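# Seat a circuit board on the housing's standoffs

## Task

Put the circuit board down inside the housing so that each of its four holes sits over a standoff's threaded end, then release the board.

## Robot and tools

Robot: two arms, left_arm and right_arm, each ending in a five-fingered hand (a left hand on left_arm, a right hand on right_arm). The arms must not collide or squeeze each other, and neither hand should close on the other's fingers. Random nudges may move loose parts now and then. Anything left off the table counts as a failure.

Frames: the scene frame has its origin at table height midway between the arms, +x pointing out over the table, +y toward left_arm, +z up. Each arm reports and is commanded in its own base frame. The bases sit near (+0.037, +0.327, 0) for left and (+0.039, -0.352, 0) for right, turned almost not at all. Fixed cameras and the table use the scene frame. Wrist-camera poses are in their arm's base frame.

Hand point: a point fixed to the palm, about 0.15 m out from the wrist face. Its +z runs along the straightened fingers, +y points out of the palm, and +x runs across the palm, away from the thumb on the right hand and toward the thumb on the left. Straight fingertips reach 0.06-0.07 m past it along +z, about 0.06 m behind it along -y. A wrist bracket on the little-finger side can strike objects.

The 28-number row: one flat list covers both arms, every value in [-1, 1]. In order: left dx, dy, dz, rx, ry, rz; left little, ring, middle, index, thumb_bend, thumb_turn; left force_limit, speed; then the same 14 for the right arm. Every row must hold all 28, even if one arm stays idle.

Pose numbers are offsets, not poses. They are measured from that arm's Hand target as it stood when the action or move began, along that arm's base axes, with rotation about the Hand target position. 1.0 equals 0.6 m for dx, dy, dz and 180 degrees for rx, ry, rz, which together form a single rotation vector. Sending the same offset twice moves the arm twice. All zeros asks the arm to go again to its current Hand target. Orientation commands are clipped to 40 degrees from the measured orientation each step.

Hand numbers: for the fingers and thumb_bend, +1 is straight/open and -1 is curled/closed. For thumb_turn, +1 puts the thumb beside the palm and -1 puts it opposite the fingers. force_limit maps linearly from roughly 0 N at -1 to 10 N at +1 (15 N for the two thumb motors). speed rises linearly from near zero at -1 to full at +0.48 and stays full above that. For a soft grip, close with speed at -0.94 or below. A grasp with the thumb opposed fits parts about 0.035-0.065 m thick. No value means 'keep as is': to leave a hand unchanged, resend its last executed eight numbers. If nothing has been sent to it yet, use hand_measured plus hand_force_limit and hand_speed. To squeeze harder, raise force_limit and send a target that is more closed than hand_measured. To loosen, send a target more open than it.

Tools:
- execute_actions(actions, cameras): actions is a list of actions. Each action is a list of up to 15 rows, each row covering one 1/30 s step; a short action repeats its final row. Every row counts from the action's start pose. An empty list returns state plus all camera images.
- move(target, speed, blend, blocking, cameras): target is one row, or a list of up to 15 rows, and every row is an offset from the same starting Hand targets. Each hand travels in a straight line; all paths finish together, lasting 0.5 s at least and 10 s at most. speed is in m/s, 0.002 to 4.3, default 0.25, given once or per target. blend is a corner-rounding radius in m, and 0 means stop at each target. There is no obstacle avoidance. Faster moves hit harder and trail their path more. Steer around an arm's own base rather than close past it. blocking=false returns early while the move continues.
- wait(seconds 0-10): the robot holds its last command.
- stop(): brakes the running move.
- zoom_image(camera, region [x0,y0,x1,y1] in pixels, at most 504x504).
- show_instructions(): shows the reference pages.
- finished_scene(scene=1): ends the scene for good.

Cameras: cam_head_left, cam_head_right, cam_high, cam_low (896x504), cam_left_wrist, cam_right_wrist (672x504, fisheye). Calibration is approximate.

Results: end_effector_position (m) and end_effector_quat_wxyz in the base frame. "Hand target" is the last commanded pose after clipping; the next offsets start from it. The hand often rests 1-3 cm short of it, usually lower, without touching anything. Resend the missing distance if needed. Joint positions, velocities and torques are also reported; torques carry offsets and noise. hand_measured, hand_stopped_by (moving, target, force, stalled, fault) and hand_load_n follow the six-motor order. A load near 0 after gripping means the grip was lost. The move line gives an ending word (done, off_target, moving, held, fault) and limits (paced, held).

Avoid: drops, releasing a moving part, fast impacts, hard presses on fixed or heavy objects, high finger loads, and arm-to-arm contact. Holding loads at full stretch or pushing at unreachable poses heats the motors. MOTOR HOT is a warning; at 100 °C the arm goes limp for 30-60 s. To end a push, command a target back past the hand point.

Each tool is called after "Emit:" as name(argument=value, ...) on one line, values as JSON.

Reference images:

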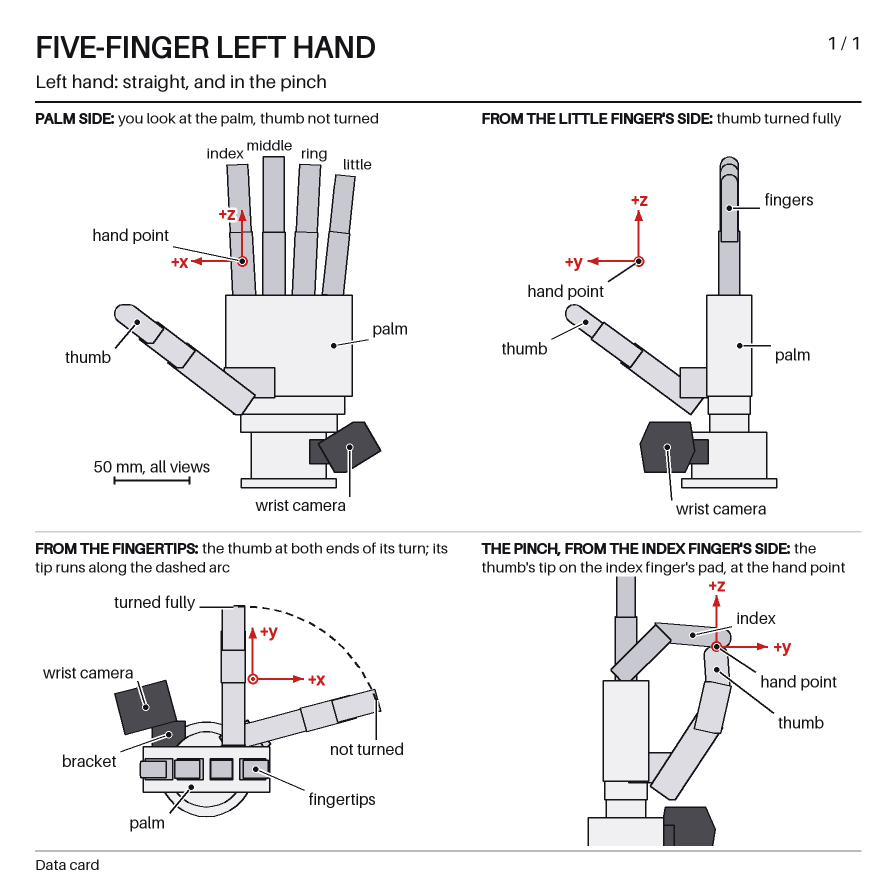

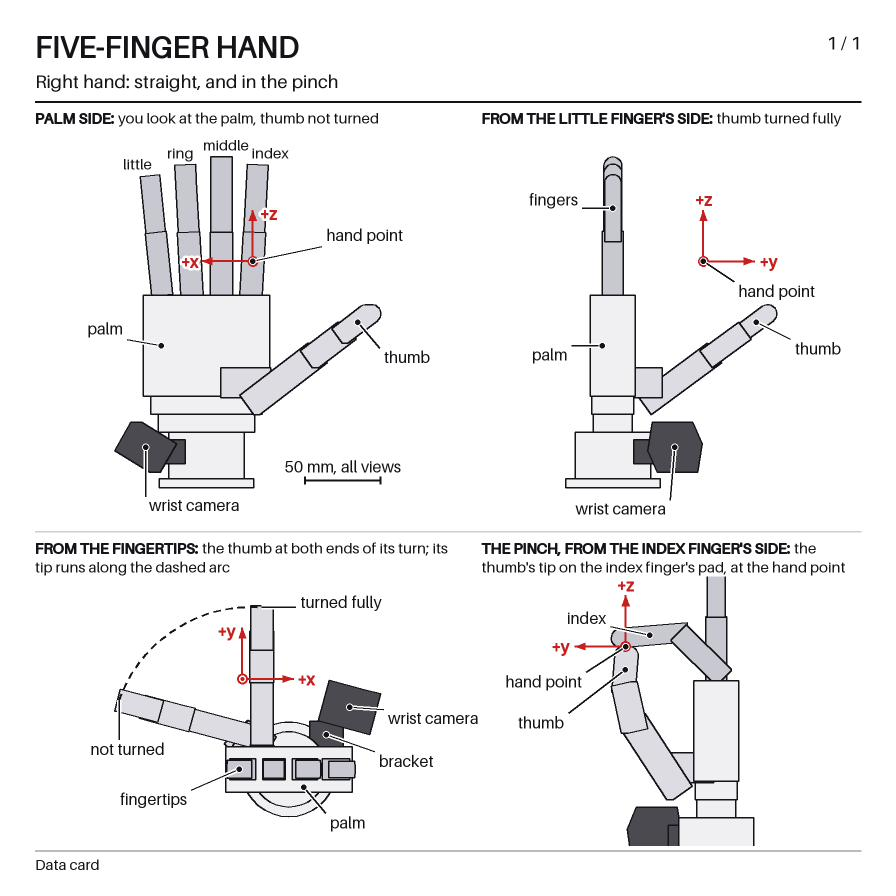

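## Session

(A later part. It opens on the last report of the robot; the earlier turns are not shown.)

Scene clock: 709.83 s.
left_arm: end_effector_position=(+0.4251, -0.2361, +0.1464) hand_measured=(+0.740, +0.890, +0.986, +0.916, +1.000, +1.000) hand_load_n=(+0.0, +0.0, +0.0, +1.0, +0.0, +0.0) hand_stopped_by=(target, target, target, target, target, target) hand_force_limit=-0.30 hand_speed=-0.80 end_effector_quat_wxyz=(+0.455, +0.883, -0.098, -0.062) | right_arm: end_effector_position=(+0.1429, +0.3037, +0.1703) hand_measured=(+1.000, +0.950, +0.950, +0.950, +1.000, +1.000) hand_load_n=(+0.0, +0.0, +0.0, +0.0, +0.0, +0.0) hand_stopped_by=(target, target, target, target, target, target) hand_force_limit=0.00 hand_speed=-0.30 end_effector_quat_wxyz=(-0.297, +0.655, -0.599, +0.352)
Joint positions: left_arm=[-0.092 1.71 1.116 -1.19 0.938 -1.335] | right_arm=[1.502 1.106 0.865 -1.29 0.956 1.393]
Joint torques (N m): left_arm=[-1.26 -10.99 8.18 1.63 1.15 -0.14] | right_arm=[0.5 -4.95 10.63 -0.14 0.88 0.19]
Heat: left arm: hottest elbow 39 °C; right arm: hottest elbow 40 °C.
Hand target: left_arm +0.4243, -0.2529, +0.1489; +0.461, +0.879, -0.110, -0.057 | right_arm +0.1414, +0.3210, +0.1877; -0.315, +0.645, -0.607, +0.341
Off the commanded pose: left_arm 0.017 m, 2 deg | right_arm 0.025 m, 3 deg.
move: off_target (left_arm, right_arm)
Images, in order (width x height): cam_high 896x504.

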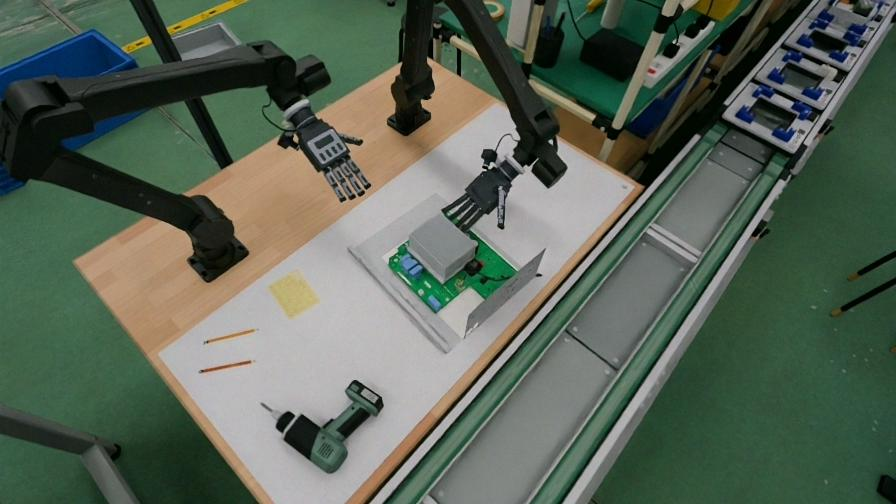

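Emit:
zoom_image(camera="cam_high", region=[384, 246, 408, 270])

Emit:
zoom_image(camera="cam_high", region=[436, 200, 460, 224])

Scaled by 21.000.

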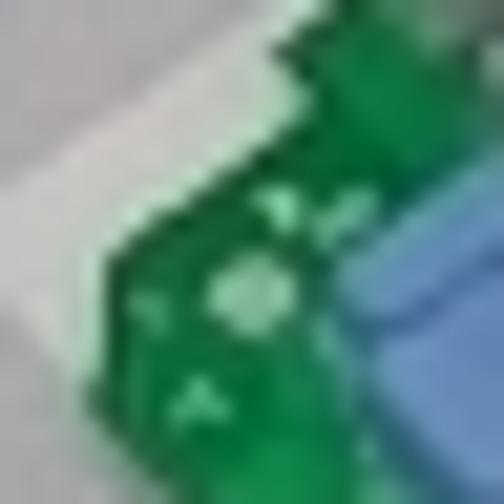

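Scaled by 21.000.

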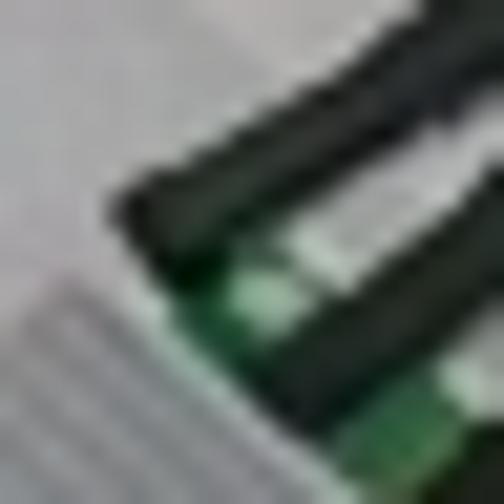

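Emit:
move(target=[[0.0, 0.05, 0, 0,0,0, 0.74,0.89,0.985,0.915,1,1,-0.3,-0.8, 0,0,0.03,0,0,0, 1,0.95,0.95,0.95,1,1,0,-0.3],[0.0, 0.10, 0.02, 0,0,0, 0.74,0.89,0.985,0.915,1,1,-0.3,-0.8, 0.3977,-0.2517,0.02,0,0,0.5, 1,0.955,0.93,0.955,1,1,0,-0.3]], speed=[0.05, 0.25], cameras=["cam_high", "cam_right_wrist", "cam_head_left"])

Scene clock: 718.83 s.
left_arm: end_effector_position=(+0.4146, -0.1972, +0.1522) hand_measured=(+0.740, +0.890, +0.986, +0.916, +1.000, +1.000) hand_load_n=(+0.0, +0.0, +0.0, +0.0, -0.5, +0.0) hand_stopped_by=(target, target, target, target, target, target) hand_force_limit=-0.30 hand_speed=-0.80 end_effector_quat_wxyz=(+0.462, +0.879, -0.101, -0.067) | right_arm: end_effector_position=(+0.3621, +0.1707, +0.1892) hand_measured=(+1.000, +0.956, +0.930, +0.956, +1.000, +1.000) hand_load_n=(+0.0, +0.0, +0.0, +0.0, +0.0, +0.0) hand_stopped_by=(target, target, target, target, target, target) hand_force_limit=0.00 hand_speed=-0.30 end_effector_quat_wxyz=(-0.460, +0.888, +0.014, +0.003)
Joint positions: left_arm=[-0.003 1.71 1.116 -1.331 0.924 -1.167] | right_arm=[0.121 1.37 1.129 -1.172 -0.948 -1.4]
Joint torques (N m): left_arm=[2.2 -10.23 11.04 -0.85 0.39 0.24] | right_arm=[-1.67 -8.94 10.81 0.01 -0.8 -0.25]
Heat: left arm: hottest elbow 39 °C; right arm: hottest elbow 40 °C.
Hand target: left_arm +0.4243, -0.1929, +0.1609; +0.461, +0.879, -0.110, -0.057 | right_arm +0.3801, +0.1699, +0.1996; -0.464, +0.885, +0.027, +0.019
Off the commanded pose: left_arm 0.014 m, 2 deg | right_arm 0.021 m, 2 deg.
move: off_target (left_arm, right_arm); target 2's new numbers were sent with right_arm's hand 0.020 m and 2 deg from that target
camera_calibration:
cam_right_wrist: T_world_to_cam=[[0.240582, -0.558988, -0.793507, 0.158213], [-0.817825, -0.557042, 0.144455, 0.362941], [-0.522765, 0.614197, -0.591168, 0.308286], [0, 0, 0, 1]] pos_world=[0.41992, 0.101264, 0.255363]
Images, in order (width x height): cam_head_left 896x504, cam_high 896x504, cam_right_wrist 672x504.

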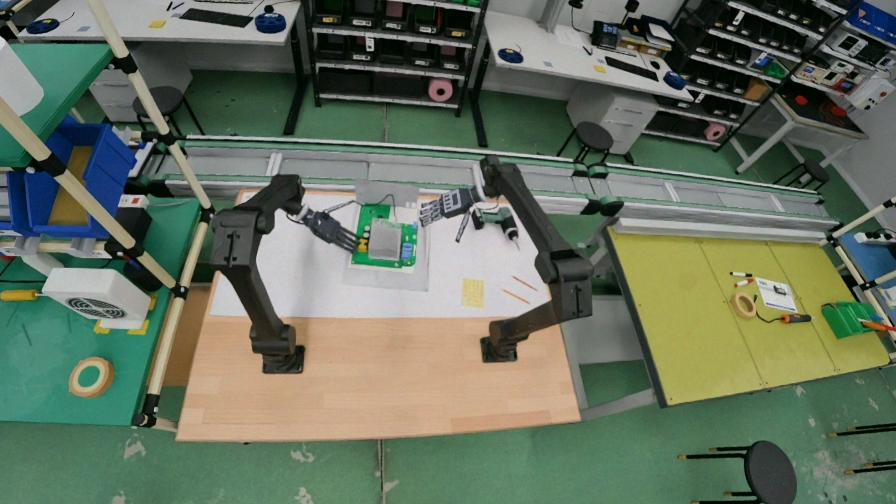

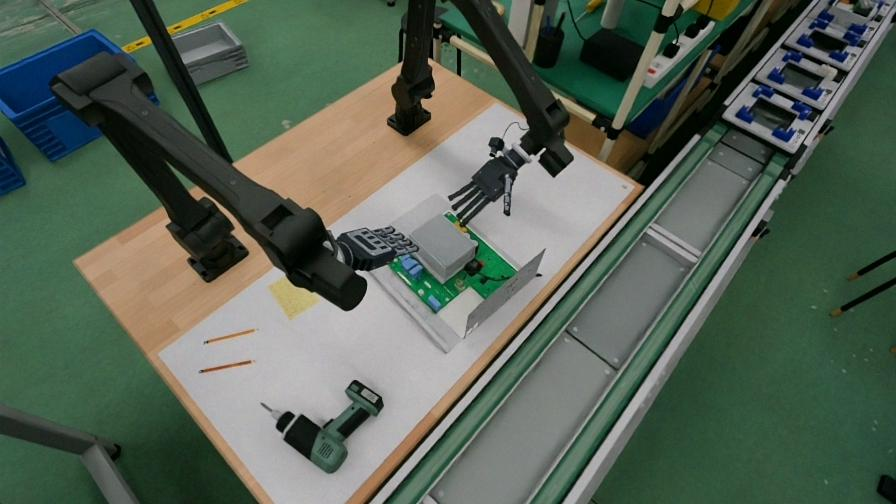

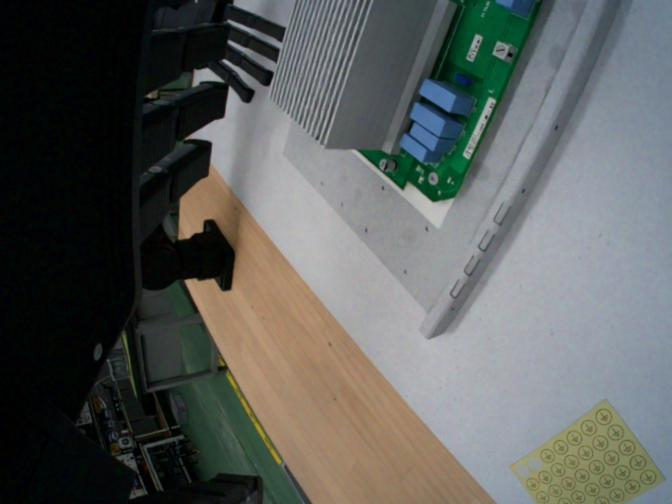

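Emit:
zoom_image(camera="cam_right_wrist", region=[424, 171, 442, 187])

Emit:
zoom_image(camera="cam_high", region=[443, 293, 453, 303])

Scaled by 28.000 from the camera's 672x504 image, which has a finer 960x720 frame.

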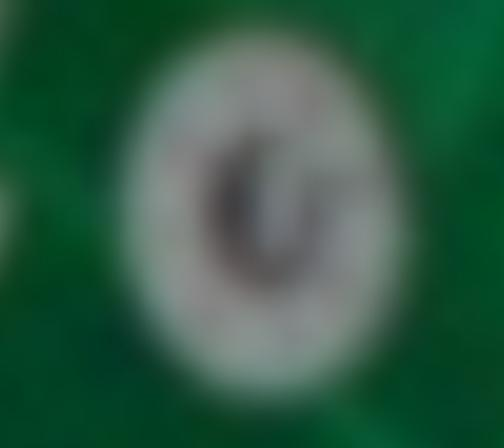

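Scaled by 50.400.

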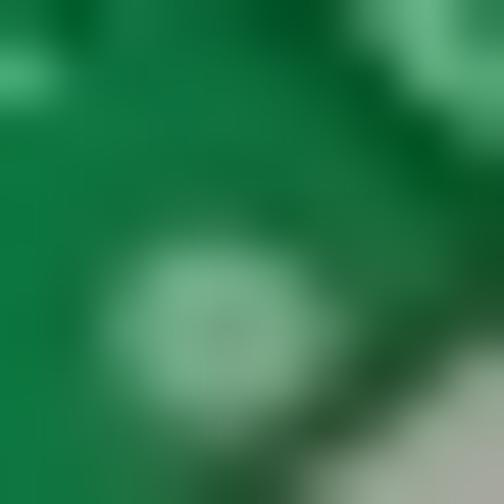

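Emit:
move(target=[0.0, 0.0, 0, 0,0,0, 0.74,0.89,0.985,0.915,1,1,-0.3,-0.8, 0,0.035,-0.2293,0,0,0.0, 1,0.955,0.93,0.955,1,1,0,-0.3], speed=0.12, cameras=["cam_high", "cam_right_wrist", "cam_low"])

Emit:
zoom_image(camera="cam_high", region=[360, 200, 480, 320])

Scene clock: 721.63 s.
left_arm: end_effector_position=(+0.4146, -0.1972, +0.1522) hand_measured=(+0.740, +0.890, +0.986, +0.916, +1.000, +1.000) hand_load_n=(+0.0, +0.0, +0.0, +0.0, +0.0, +0.0) hand_stopped_by=(target, target, target, target, target, target) hand_force_limit=-0.30 hand_speed=-0.80 end_effector_quat_wxyz=(+0.462, +0.879, -0.101, -0.067) | right_arm: end_effector_position=(+0.3817, +0.1850, +0.0688) hand_measured=(+1.000, +0.956, +0.930, +0.956, +1.000, +1.000) hand_load_n=(+0.0, +0.0, +0.0, +0.0, +0.0, +0.0) hand_stopped_by=(target, target, target, target, target, target) hand_force_limit=0.00 hand_speed=-0.30 end_effector_quat_wxyz=(-0.464, +0.885, +0.033, +0.028)
Joint positions: left_arm=[-0.003 1.71 1.116 -1.331 0.924 -1.167] | right_arm=[0.149 1.521 0.941 -0.747 -0.946 -1.371]
Joint torques (N m): left_arm=[2.14 -10.23 11.04 -0.84 0.39 0.24] | right_arm=[0.21 -10.17 6.02 1.13 -0.49 0.2]
Heat: left arm: hottest elbow 39 °C; right arm: hottest elbow 40 °C.
Hand target: left_arm +0.4243, -0.1929, +0.1609; +0.461, +0.879, -0.110, -0.057 | right_arm +0.3801, +0.1909, +0.0622; -0.464, +0.885, +0.027, +0.019
Off the commanded pose: left_arm 0.014 m, 2 deg | right_arm 0.009 m, 1 deg.
move: off_target (left_arm)
camera_calibration:
cam_right_wrist: T_world_to_cam=[[0.294826, -0.547925, -0.782851, 0.0423508], [-0.81861, -0.567434, 0.0888586, 0.410389], [-0.492904, 0.614652, -0.615831, 0.228762], [0, 0, 0, 1]] pos_world=[0.43622, 0.115465, 0.137566]
Images, in order (width x height): cam_high 896x504, cam_low 896x504, cam_right_wrist 672x504.

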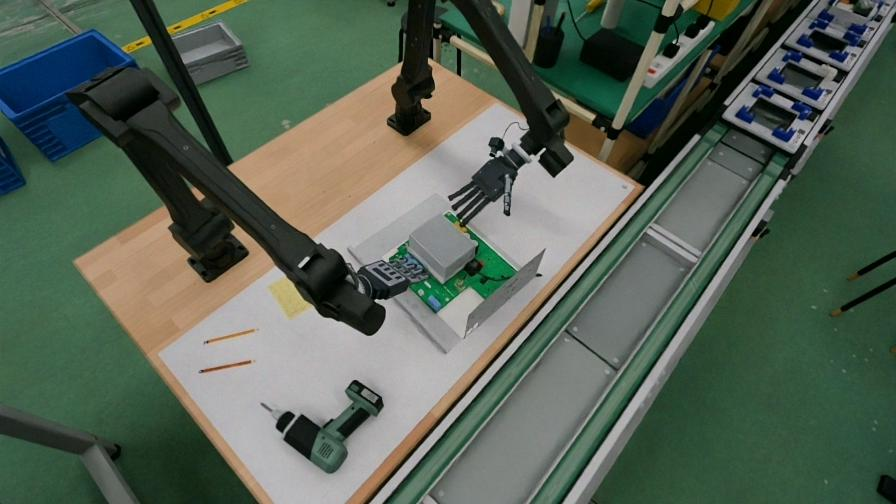

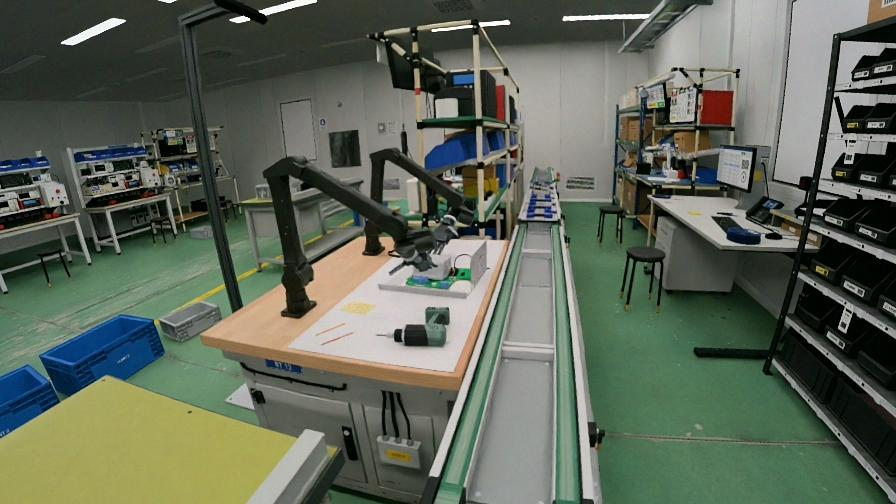

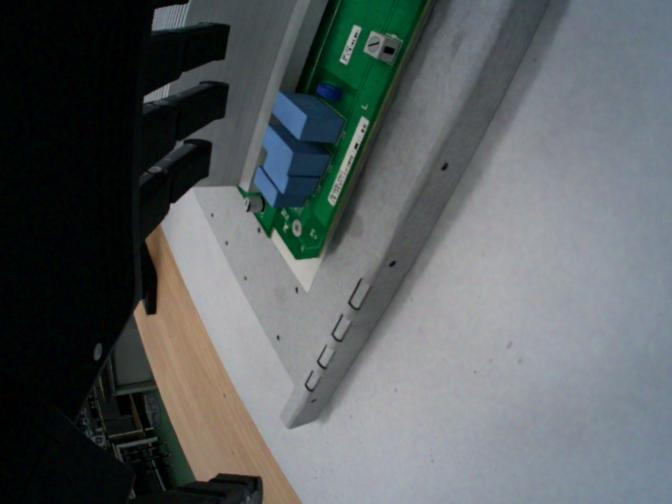

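Scaled by 4.200.

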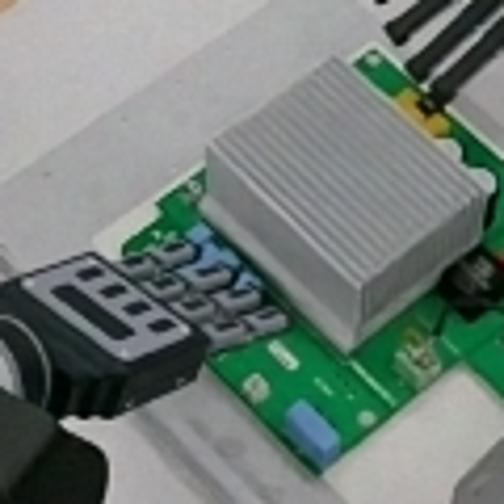

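Emit:
zoom_image(camera="cam_right_wrist", region=[287, 220, 307, 238])

Emit:
zoom_image(camera="cam_high", region=[436, 200, 460, 224])

Scaled by 25.200 from the camera's 672x504 image, which has a finer 960x720 frame.

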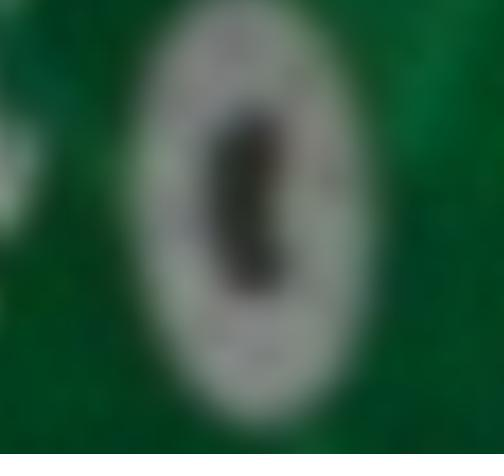

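Scaled by 21.000.

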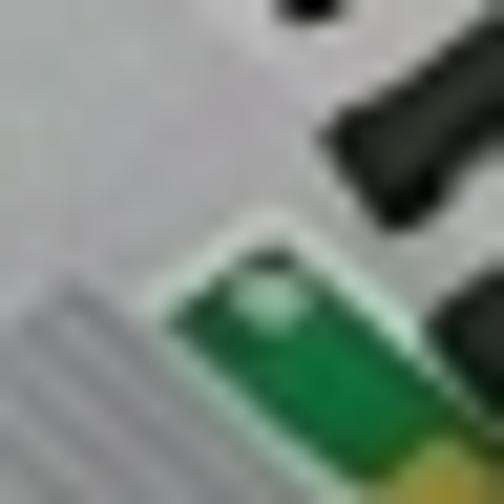

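Emit:
move(target=[0.0, 0.0, 0, 0,0,0, 0.74,0.89,0.985,0.915,1,1,-0.3,-0.8, 0,0.05,-0.01,0,0,0.0, 1,0.955,0.93,0.955,1,1,0,-0.3], speed=0.08, cameras=["cam_high"])

Emit:
zoom_image(camera="cam_high", region=[360, 200, 480, 320])

Scene clock: 723.73 s.
left_arm: end_effector_position=(+0.4146, -0.1972, +0.1522) hand_measured=(+0.740, +0.890, +0.986, +0.916, +1.000, +1.000) hand_load_n=(+0.5, +0.0, +0.0, +0.0, +0.0, +0.0) hand_stopped_by=(target, target, target, target, target, target) hand_force_limit=-0.30 hand_speed=-0.80 end_effector_quat_wxyz=(+0.462, +0.879, -0.101, -0.067) | right_arm: end_effector_position=(+0.3822, +0.2163, +0.0649) hand_measured=(+1.000, +0.956, +0.930, +0.956, +1.000, +1.000) hand_load_n=(+0.0, +0.0, +0.0, +0.0, +0.0, +0.0) hand_stopped_by=(target, target, target, target, target, target) hand_force_limit=0.00 hand_speed=-0.30 end_effector_quat_wxyz=(-0.465, +0.884, +0.035, +0.028)
Joint positions: left_arm=[-0.003 1.71 1.116 -1.331 0.924 -1.167] | right_arm=[0.224 1.529 0.931 -0.634 -0.926 -1.256]
Joint torques (N m): left_arm=[2.14 -10.23 11.03 -0.84 0.39 0.24] | right_arm=[0.21 -9.99 5.96 1.24 -0.44 0.21]
Heat: left arm: hottest elbow 39 °C; right arm: hottest elbow 39 °C.
Hand target: left_arm +0.4243, -0.1929, +0.1609; +0.461, +0.879, -0.110, -0.057 | right_arm +0.3801, +0.2210, +0.0561; -0.464, +0.885, +0.027, +0.019
Off the commanded pose: left_arm 0.014 m, 2 deg | right_arm 0.010 m, 1 deg.
move: off_target (left_arm)
Images, in order (width x height): cam_high 896x504.

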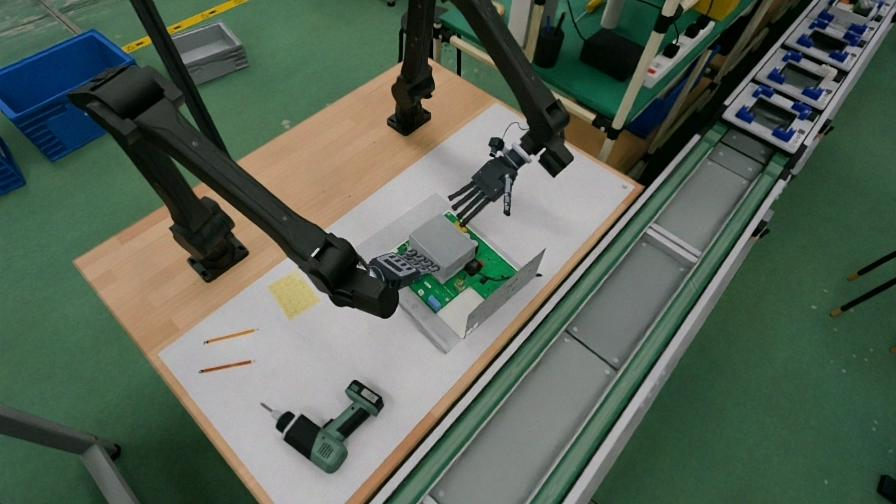

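Scaled by 4.200.

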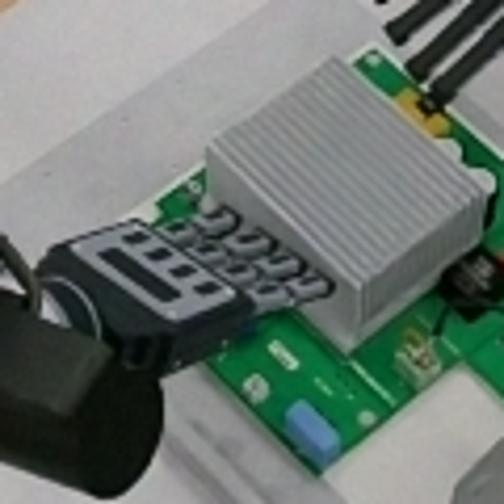

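Emit:
move(target=[0.0, 0.0, 0, 0,0,0, 0.74,0.89,0.985,0.915,1,1,-0.3,-0.8, 0,0.025,0,0,0,0.0, 1,0.955,0.93,0.955,1,1,0,-0.3], speed=0.04, cameras=["cam_high"])

Emit:
zoom_image(camera="cam_high", region=[443, 293, 453, 303])

Scene clock: 725.47 s.
left_arm: end_effector_position=(+0.4146, -0.1972, +0.1522) hand_measured=(+0.740, +0.890, +0.986, +0.916, +1.000, +1.000) hand_load_n=(+0.0, +0.0, +0.0, +0.5, +0.0, +0.0) hand_stopped_by=(target, target, target, target, target, target) hand_force_limit=-0.30 hand_speed=-0.80 end_effector_quat_wxyz=(+0.462, +0.879, -0.101, -0.067) | right_arm: end_effector_position=(+0.3820, +0.2278, +0.0654) hand_measured=(+1.000, +0.956, +0.930, +0.956, +1.000, +1.000) hand_load_n=(+0.0, +0.0, -0.5, +0.0, +0.0, +0.0) hand_stopped_by=(target, target, target, target, target, target) hand_force_limit=0.00 hand_speed=-0.30 end_effector_quat_wxyz=(-0.464, +0.885, +0.030, +0.027)
Joint positions: left_arm=[-0.003 1.71 1.116 -1.331 0.924 -1.167] | right_arm=[0.251 1.53 0.931 -0.597 -0.914 -1.202]
Joint torques (N m): left_arm=[2.14 -10.23 11.04 -0.84 0.4 0.24] | right_arm=[0.73 -10.11 6.08 1.66 -0.45 0.18]
Heat: left arm: hottest elbow 39 °C; right arm: hottest elbow 39 °C.
Hand target: left_arm +0.4243, -0.1929, +0.1609; +0.461, +0.879, -0.110, -0.057 | right_arm +0.3801, +0.2360, +0.0561; -0.464, +0.885, +0.027, +0.019
Off the commanded pose: left_arm 0.014 m, 2 deg | right_arm 0.013 m, 1 deg.
move: off_target (left_arm, right_arm)
Images, in order (width x height): cam_high 896x504.

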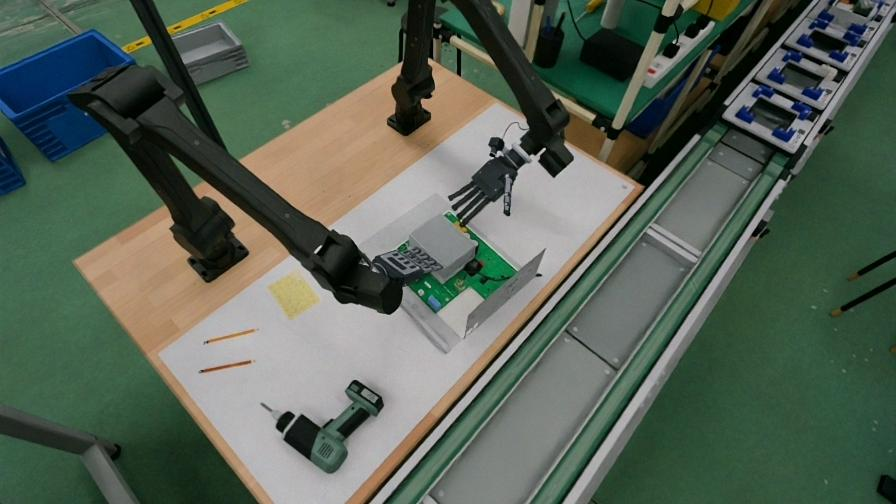

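Scaled by 50.400.

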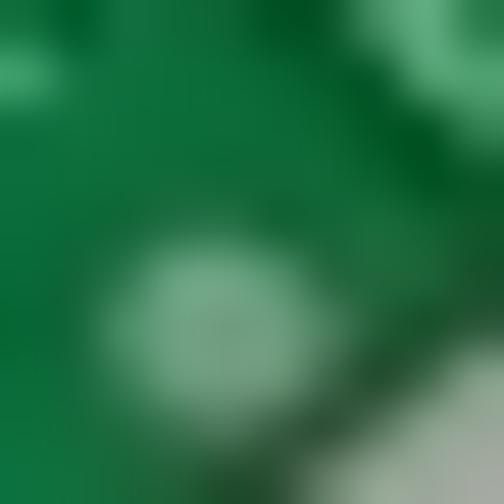

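Emit:
move(target=[0.0, 0.0, 0, 0,0,0, 0.74,0.89,0.985,0.915,1,1,-0.3,-0.8, 0,0.009,0,0,0,0.0, 1,0.955,0.93,0.955,1,1,0,-0.3], speed=0.04, cameras=["cam_high"])

Emit:
zoom_image(camera="cam_high", region=[443, 293, 453, 303])

Scene clock: 726.87 s.
left_arm: end_effector_position=(+0.4146, -0.1972, +0.1522) hand_measured=(+0.740, +0.890, +0.986, +0.916, +1.000, +1.000) hand_load_n=(+0.0, +0.0, +0.0, +0.0, +0.0, +0.0) hand_stopped_by=(target, target, target, target, target, target) hand_force_limit=-0.30 hand_speed=-0.80 end_effector_quat_wxyz=(+0.462, +0.879, -0.101, -0.067) | right_arm: end_effector_position=(+0.3815, +0.2283, +0.0649) hand_measured=(+1.000, +0.956, +0.930, +0.956, +1.000, +1.000) hand_load_n=(+0.0, -0.5, -0.5, +0.0, +0.0, +0.0) hand_stopped_by=(target, target, target, target, target, target) hand_force_limit=0.00 hand_speed=-0.30 end_effector_quat_wxyz=(-0.464, +0.885, +0.024, +0.026)
Joint positions: left_arm=[-0.003 1.71 1.116 -1.331 0.924 -1.167] | right_arm=[0.252 1.53 0.928 -0.588 -0.912 -1.184]
Joint torques (N m): left_arm=[2.2 -10.23 11.04 -0.83 0.4 0.24] | right_arm=[1.67 -9.82 6.41 1.92 -0.36 0.18]
Heat: left arm: hottest elbow 39 °C; right arm: hottest elbow 39 °C.
Hand target: left_arm +0.4243, -0.1929, +0.1609; +0.461, +0.879, -0.110, -0.057 | right_arm +0.3801, +0.2413, +0.0561; -0.464, +0.885, +0.027, +0.019
Off the commanded pose: left_arm 0.014 m, 2 deg | right_arm 0.016 m, 1 deg.
move: off_target (left_arm, right_arm)
Images, in order (width x height): cam_high 896x504.

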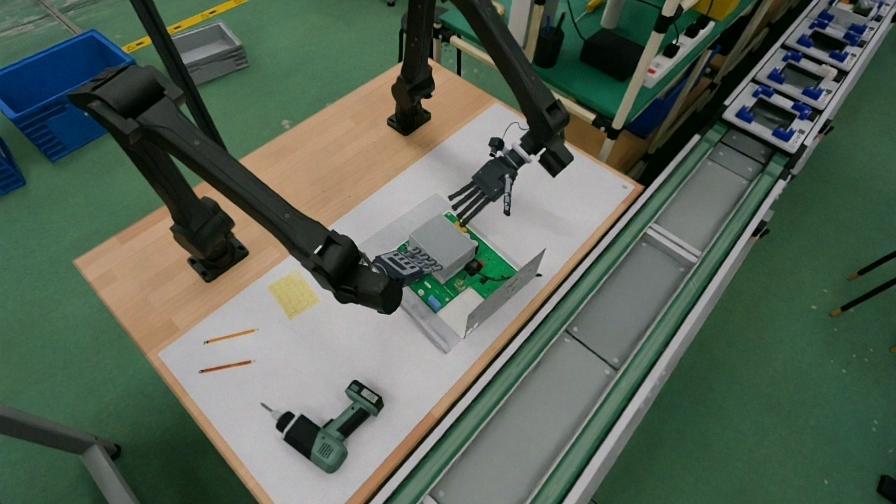

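Scaled by 50.400.

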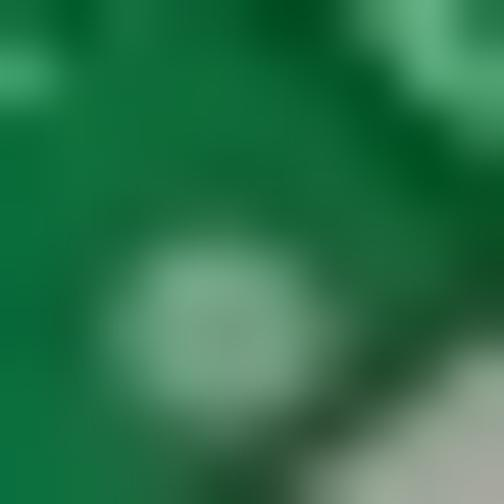

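Emit:
move(target=[0.0, -0.0652, -0.02, 0,0,0, 0.74,0.89,0.985,0.915,1,1,-0.3,-0.8, 0,0.0,0,0,0,0.0, 1,0.955,0.93,0.955,1,1,0,-0.3], speed=0.06, cameras=["cam_high"])

Emit:
zoom_image(camera="cam_high", region=[430, 200, 490, 250])

Emit:
zoom_image(camera="cam_high", region=[443, 293, 453, 303])

Scene clock: 729.40 s.
left_arm: end_effector_position=(+0.4190, -0.2282, +0.1491) hand_measured=(+0.740, +0.890, +0.986, +0.916, +1.000, +1.000) hand_load_n=(+0.0, +0.0, +0.0, +0.0, +0.0, +0.0) hand_stopped_by=(target, target, target, target, target, target) hand_force_limit=-0.30 hand_speed=-0.80 end_effector_quat_wxyz=(+0.459, +0.879, -0.116, -0.057) | right_arm: end_effector_position=(+0.3815, +0.2283, +0.0649) hand_measured=(+1.000, +0.956, +0.930, +0.956, +1.000, +1.000) hand_load_n=(+0.0, +0.0, -0.5, +0.0, +0.0, +0.0) hand_stopped_by=(target, target, target, target, target, target) hand_force_limit=0.00 hand_speed=-0.30 end_effector_quat_wxyz=(-0.464, +0.885, +0.024, +0.026)
Joint positions: left_arm=[-0.074 1.71 1.116 -1.229 0.938 -1.255] | right_arm=[0.252 1.53 0.928 -0.588 -0.912 -1.184]
Joint torques (N m): left_arm=[0.85 -10.29 8.7 0.96 0.81 -0.17] | right_arm=[1.73 -9.88 6.23 1.85 -0.35 0.2]
Heat: left arm: hottest elbow 39 °C; right arm: hottest elbow 39 °C.
Hand target: left_arm +0.4243, -0.2320, +0.1489; +0.461, +0.879, -0.110, -0.057 | right_arm +0.3801, +0.2413, +0.0561; -0.464, +0.885, +0.027, +0.019
Off the commanded pose: left_arm 0.007 m, 1 deg | right_arm 0.016 m, 1 deg.
move: off_target (right_arm)
Images, in order (width x height): cam_high 896x504.

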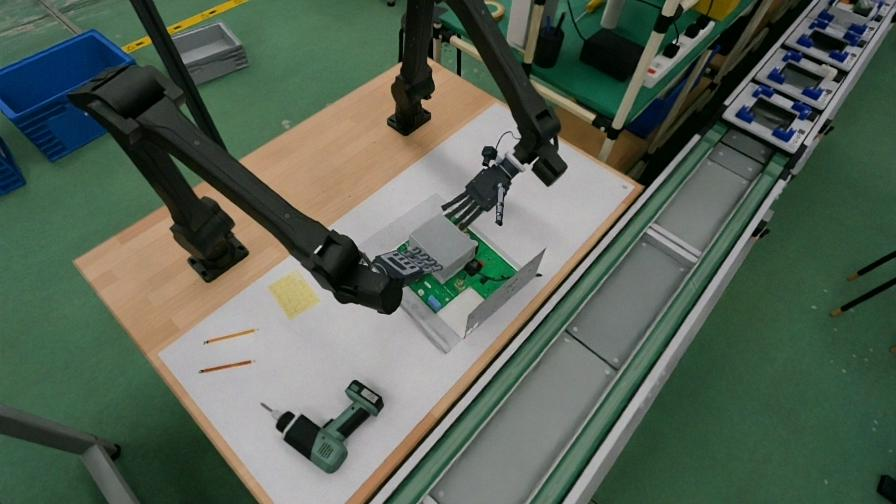

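Scaled by 8.400.

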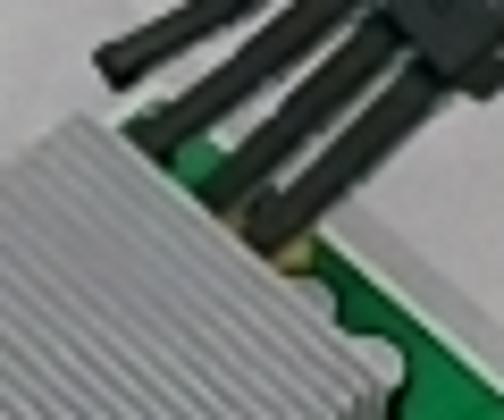

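Scaled by 50.400.

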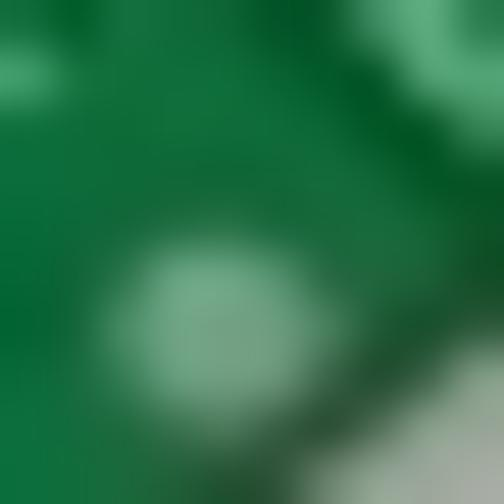

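Emit:
move(target=[0.0, 0.0, 0.0, 0,0,0, 0.74,0.89,0.985,0.915,1,1,-0.3,-0.8, 0,0.008,0,0,0,0.0, 1,0.955,0.93,0.955,1,1,0,-0.3], speed=0.03, cameras=["cam_high"])

Emit:
zoom_image(camera="cam_high", region=[443, 293, 453, 303])

Scene clock: 730.93 s.
left_arm: end_effector_position=(+0.4191, -0.2282, +0.1491) hand_measured=(+0.740, +0.890, +0.986, +0.916, +1.000, +1.000) hand_load_n=(+0.0, +0.5, +0.0, +0.0, +0.0, +0.0) hand_stopped_by=(target, target, target, target, target, target) hand_force_limit=-0.30 hand_speed=-0.80 end_effector_quat_wxyz=(+0.459, +0.879, -0.115, -0.058) | right_arm: end_effector_position=(+0.3823, +0.2310, +0.0650) hand_measured=(+1.000, +0.956, +0.930, +0.956, +1.000, +1.000) hand_load_n=(+0.0, -0.5, -0.5, +0.0, +0.0, +0.0) hand_stopped_by=(target, target, target, target, target, target) hand_force_limit=0.00 hand_speed=-0.30 end_effector_quat_wxyz=(-0.463, +0.886, +0.021, +0.027)
Joint positions: left_arm=[-0.074 1.71 1.116 -1.229 0.938 -1.256] | right_arm=[0.258 1.53 0.928 -0.575 -0.906 -1.167]
Joint torques (N m): left_arm=[0.79 -10.4 8.7 0.98 0.82 -0.17] | right_arm=[1.9 -9.47 6.38 1.96 -0.41 0.15]
Heat: left arm: hottest elbow 39 °C; right arm: hottest elbow 39 °C.
Hand target: left_arm +0.4243, -0.2320, +0.1489; +0.461, +0.879, -0.110, -0.057 | right_arm +0.3801, +0.2462, +0.0561; -0.464, +0.885, +0.027, +0.019
Off the commanded pose: left_arm 0.006 m, 1 deg | right_arm 0.018 m, 1 deg.
move: off_target (right_arm)
Images, in order (width x height): cam_high 896x504.

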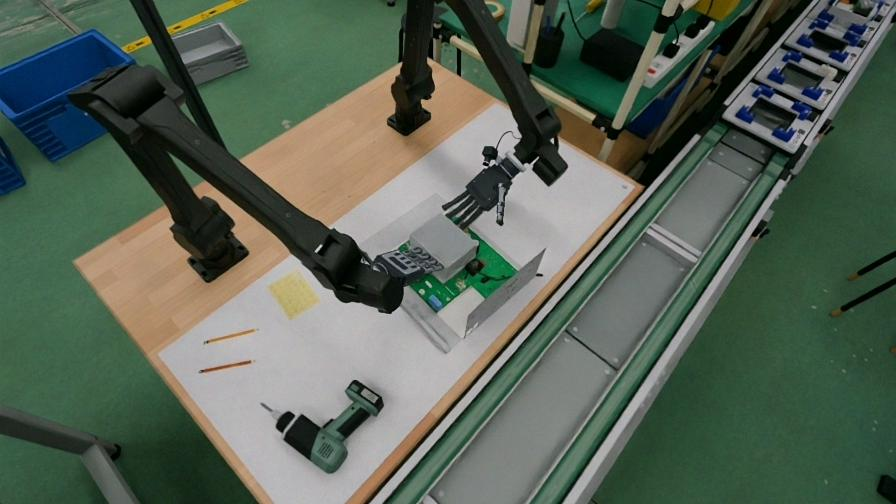

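Scaled by 50.400.

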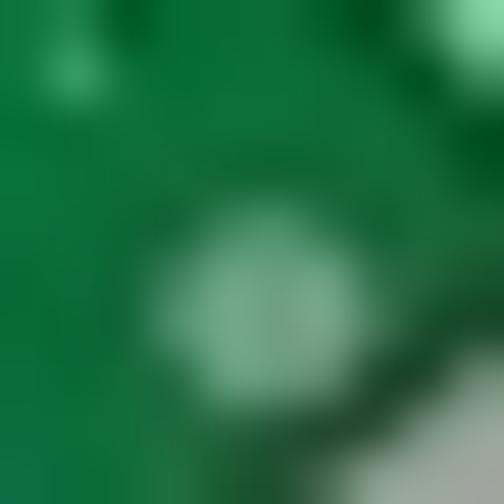

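Emit:
zoom_image(camera="cam_high", region=[384, 246, 408, 270])

Emit:
zoom_image(camera="cam_high", region=[436, 200, 460, 224])

Emit:
zoom_image(camera="cam_high", region=[438, 290, 458, 310])

Scaled by 21.000.

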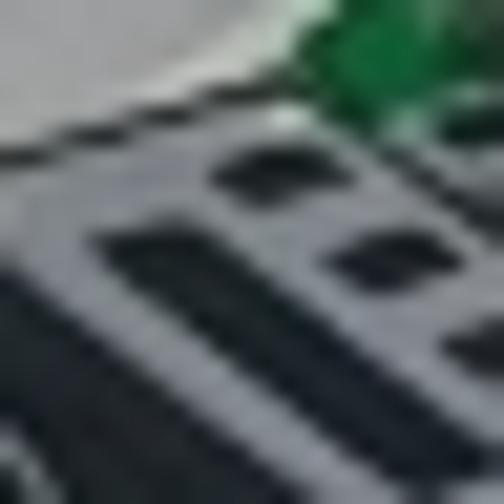

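Scaled by 21.000.

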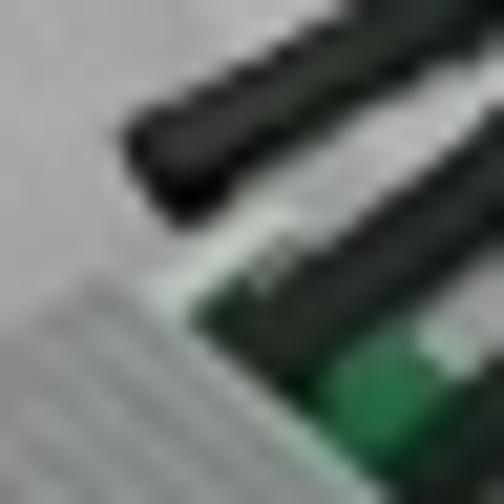

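Scaled by 25.200.

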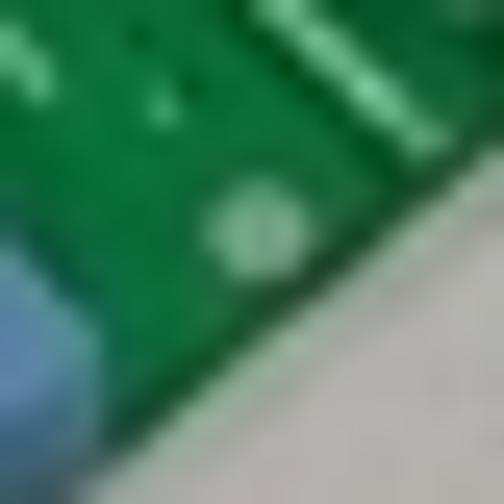

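Emit:
move(target=[0.0, 0.0, 0.0, 0,0,0, 0.74,0.89,0.985,0.915,1,1,-0.3,-0.8, -0.005,0.005,0,0,0,0.0, 1,0.955,0.93,0.955,1,1,0,-0.3], speed=0.03, cameras=["cam_high", "cam_right_wrist"])

Emit:
zoom_image(camera="cam_high", region=[438, 290, 458, 310])

Scene clock: 732.80 s.
left_arm: end_effector_position=(+0.4191, -0.2282, +0.1491) hand_measured=(+0.740, +0.890, +0.986, +0.916, +1.000, +1.000) hand_load_n=(+0.0, +0.5, +0.0, +0.0, -0.5, +0.0) hand_stopped_by=(target, target, target, target, target, target) hand_force_limit=-0.30 hand_speed=-0.80 end_effector_quat_wxyz=(+0.459, +0.879, -0.115, -0.058) | right_arm: end_effector_position=(+0.3820, +0.2313, +0.0635) hand_measured=(+1.000, +0.956, +0.930, +0.956, +1.000, +1.000) hand_load_n=(+0.0, -0.5, -1.0, +0.0, +0.0, +0.0) hand_stopped_by=(target, target, target, target, target, target) hand_force_limit=0.00 hand_speed=-0.30 end_effector_quat_wxyz=(-0.463, +0.886, +0.018, +0.028)
Joint positions: left_arm=[-0.074 1.71 1.116 -1.229 0.938 -1.256] | right_arm=[0.259 1.53 0.923 -0.563 -0.903 -1.156]
Joint torques (N m): left_arm=[0.79 -10.29 8.7 1.01 0.82 -0.17] | right_arm=[2.61 -10.4 6.09 1.94 -0.39 0.18]
Heat: left arm: hottest elbow 39 °C; right arm: hottest elbow 39 °C.
Hand target: left_arm +0.4243, -0.2320, +0.1489; +0.461, +0.879, -0.110, -0.057 | right_arm +0.3770, +0.2492, +0.0561; -0.464, +0.885, +0.027, +0.019
Off the commanded pose: left_arm 0.006 m, 1 deg | right_arm 0.020 m, 1 deg.
move: off_target (right_arm)
camera_calibration:
cam_right_wrist: T_world_to_cam=[[0.26929, -0.557369, -0.785381, 0.0756703], [-0.831869, -0.545532, 0.101923, 0.436545], [-0.485259, 0.625887, -0.610564, 0.191347], [0, 0, 0, 1]] pos_world=[0.435624, 0.160564, 0.131766]
Images, in order (width x height): cam_high 896x504, cam_right_wrist 672x504.

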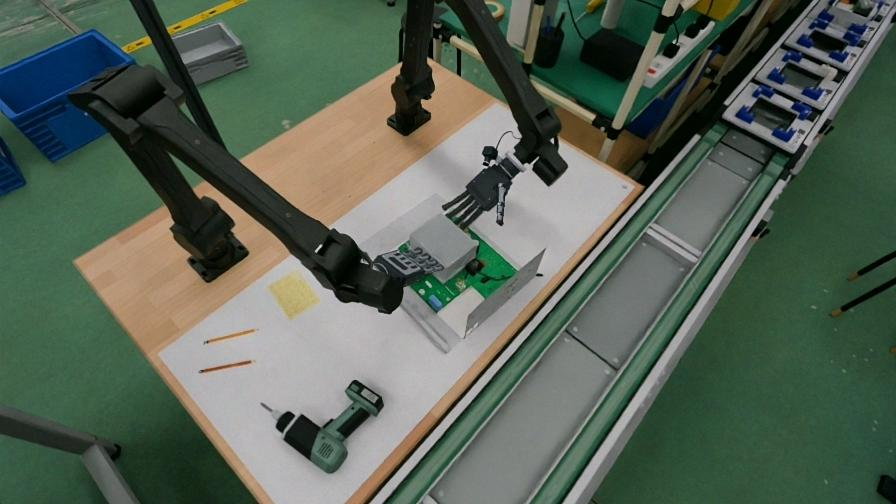

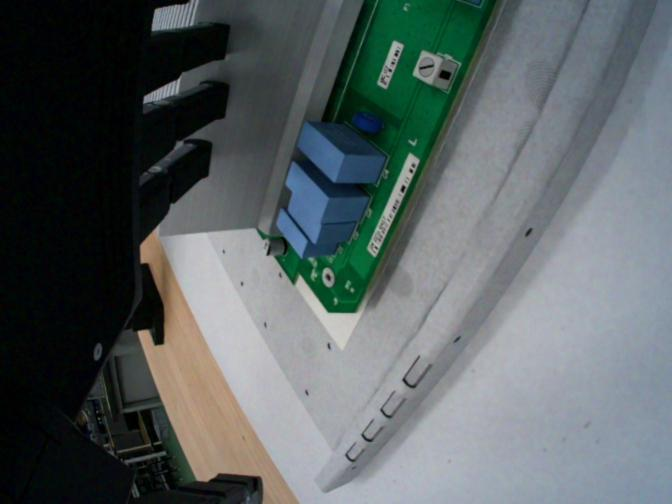

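Scaled by 25.200.

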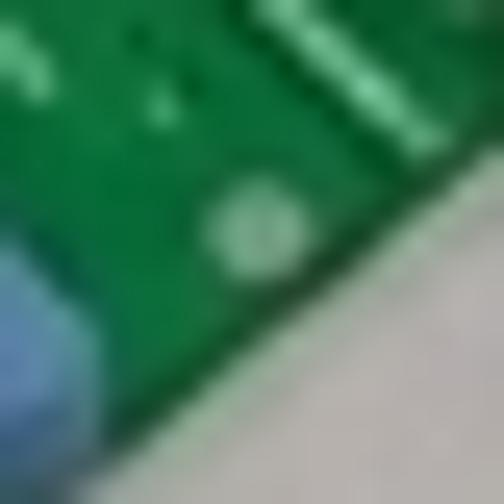

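Emit:
zoom_image(camera="cam_right_wrist", region=[318, 268, 338, 286])

Scaled by 25.200 from the camera's 672x504 image, which has a finer 960x720 frame.

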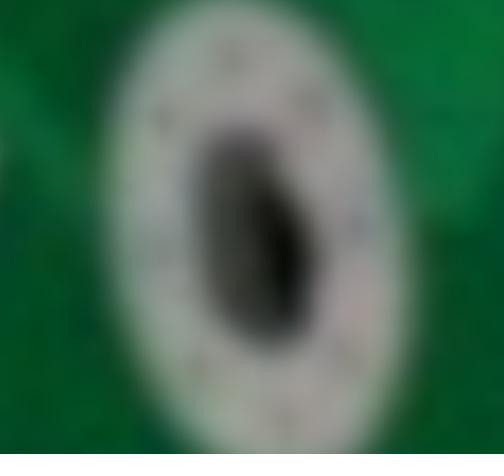

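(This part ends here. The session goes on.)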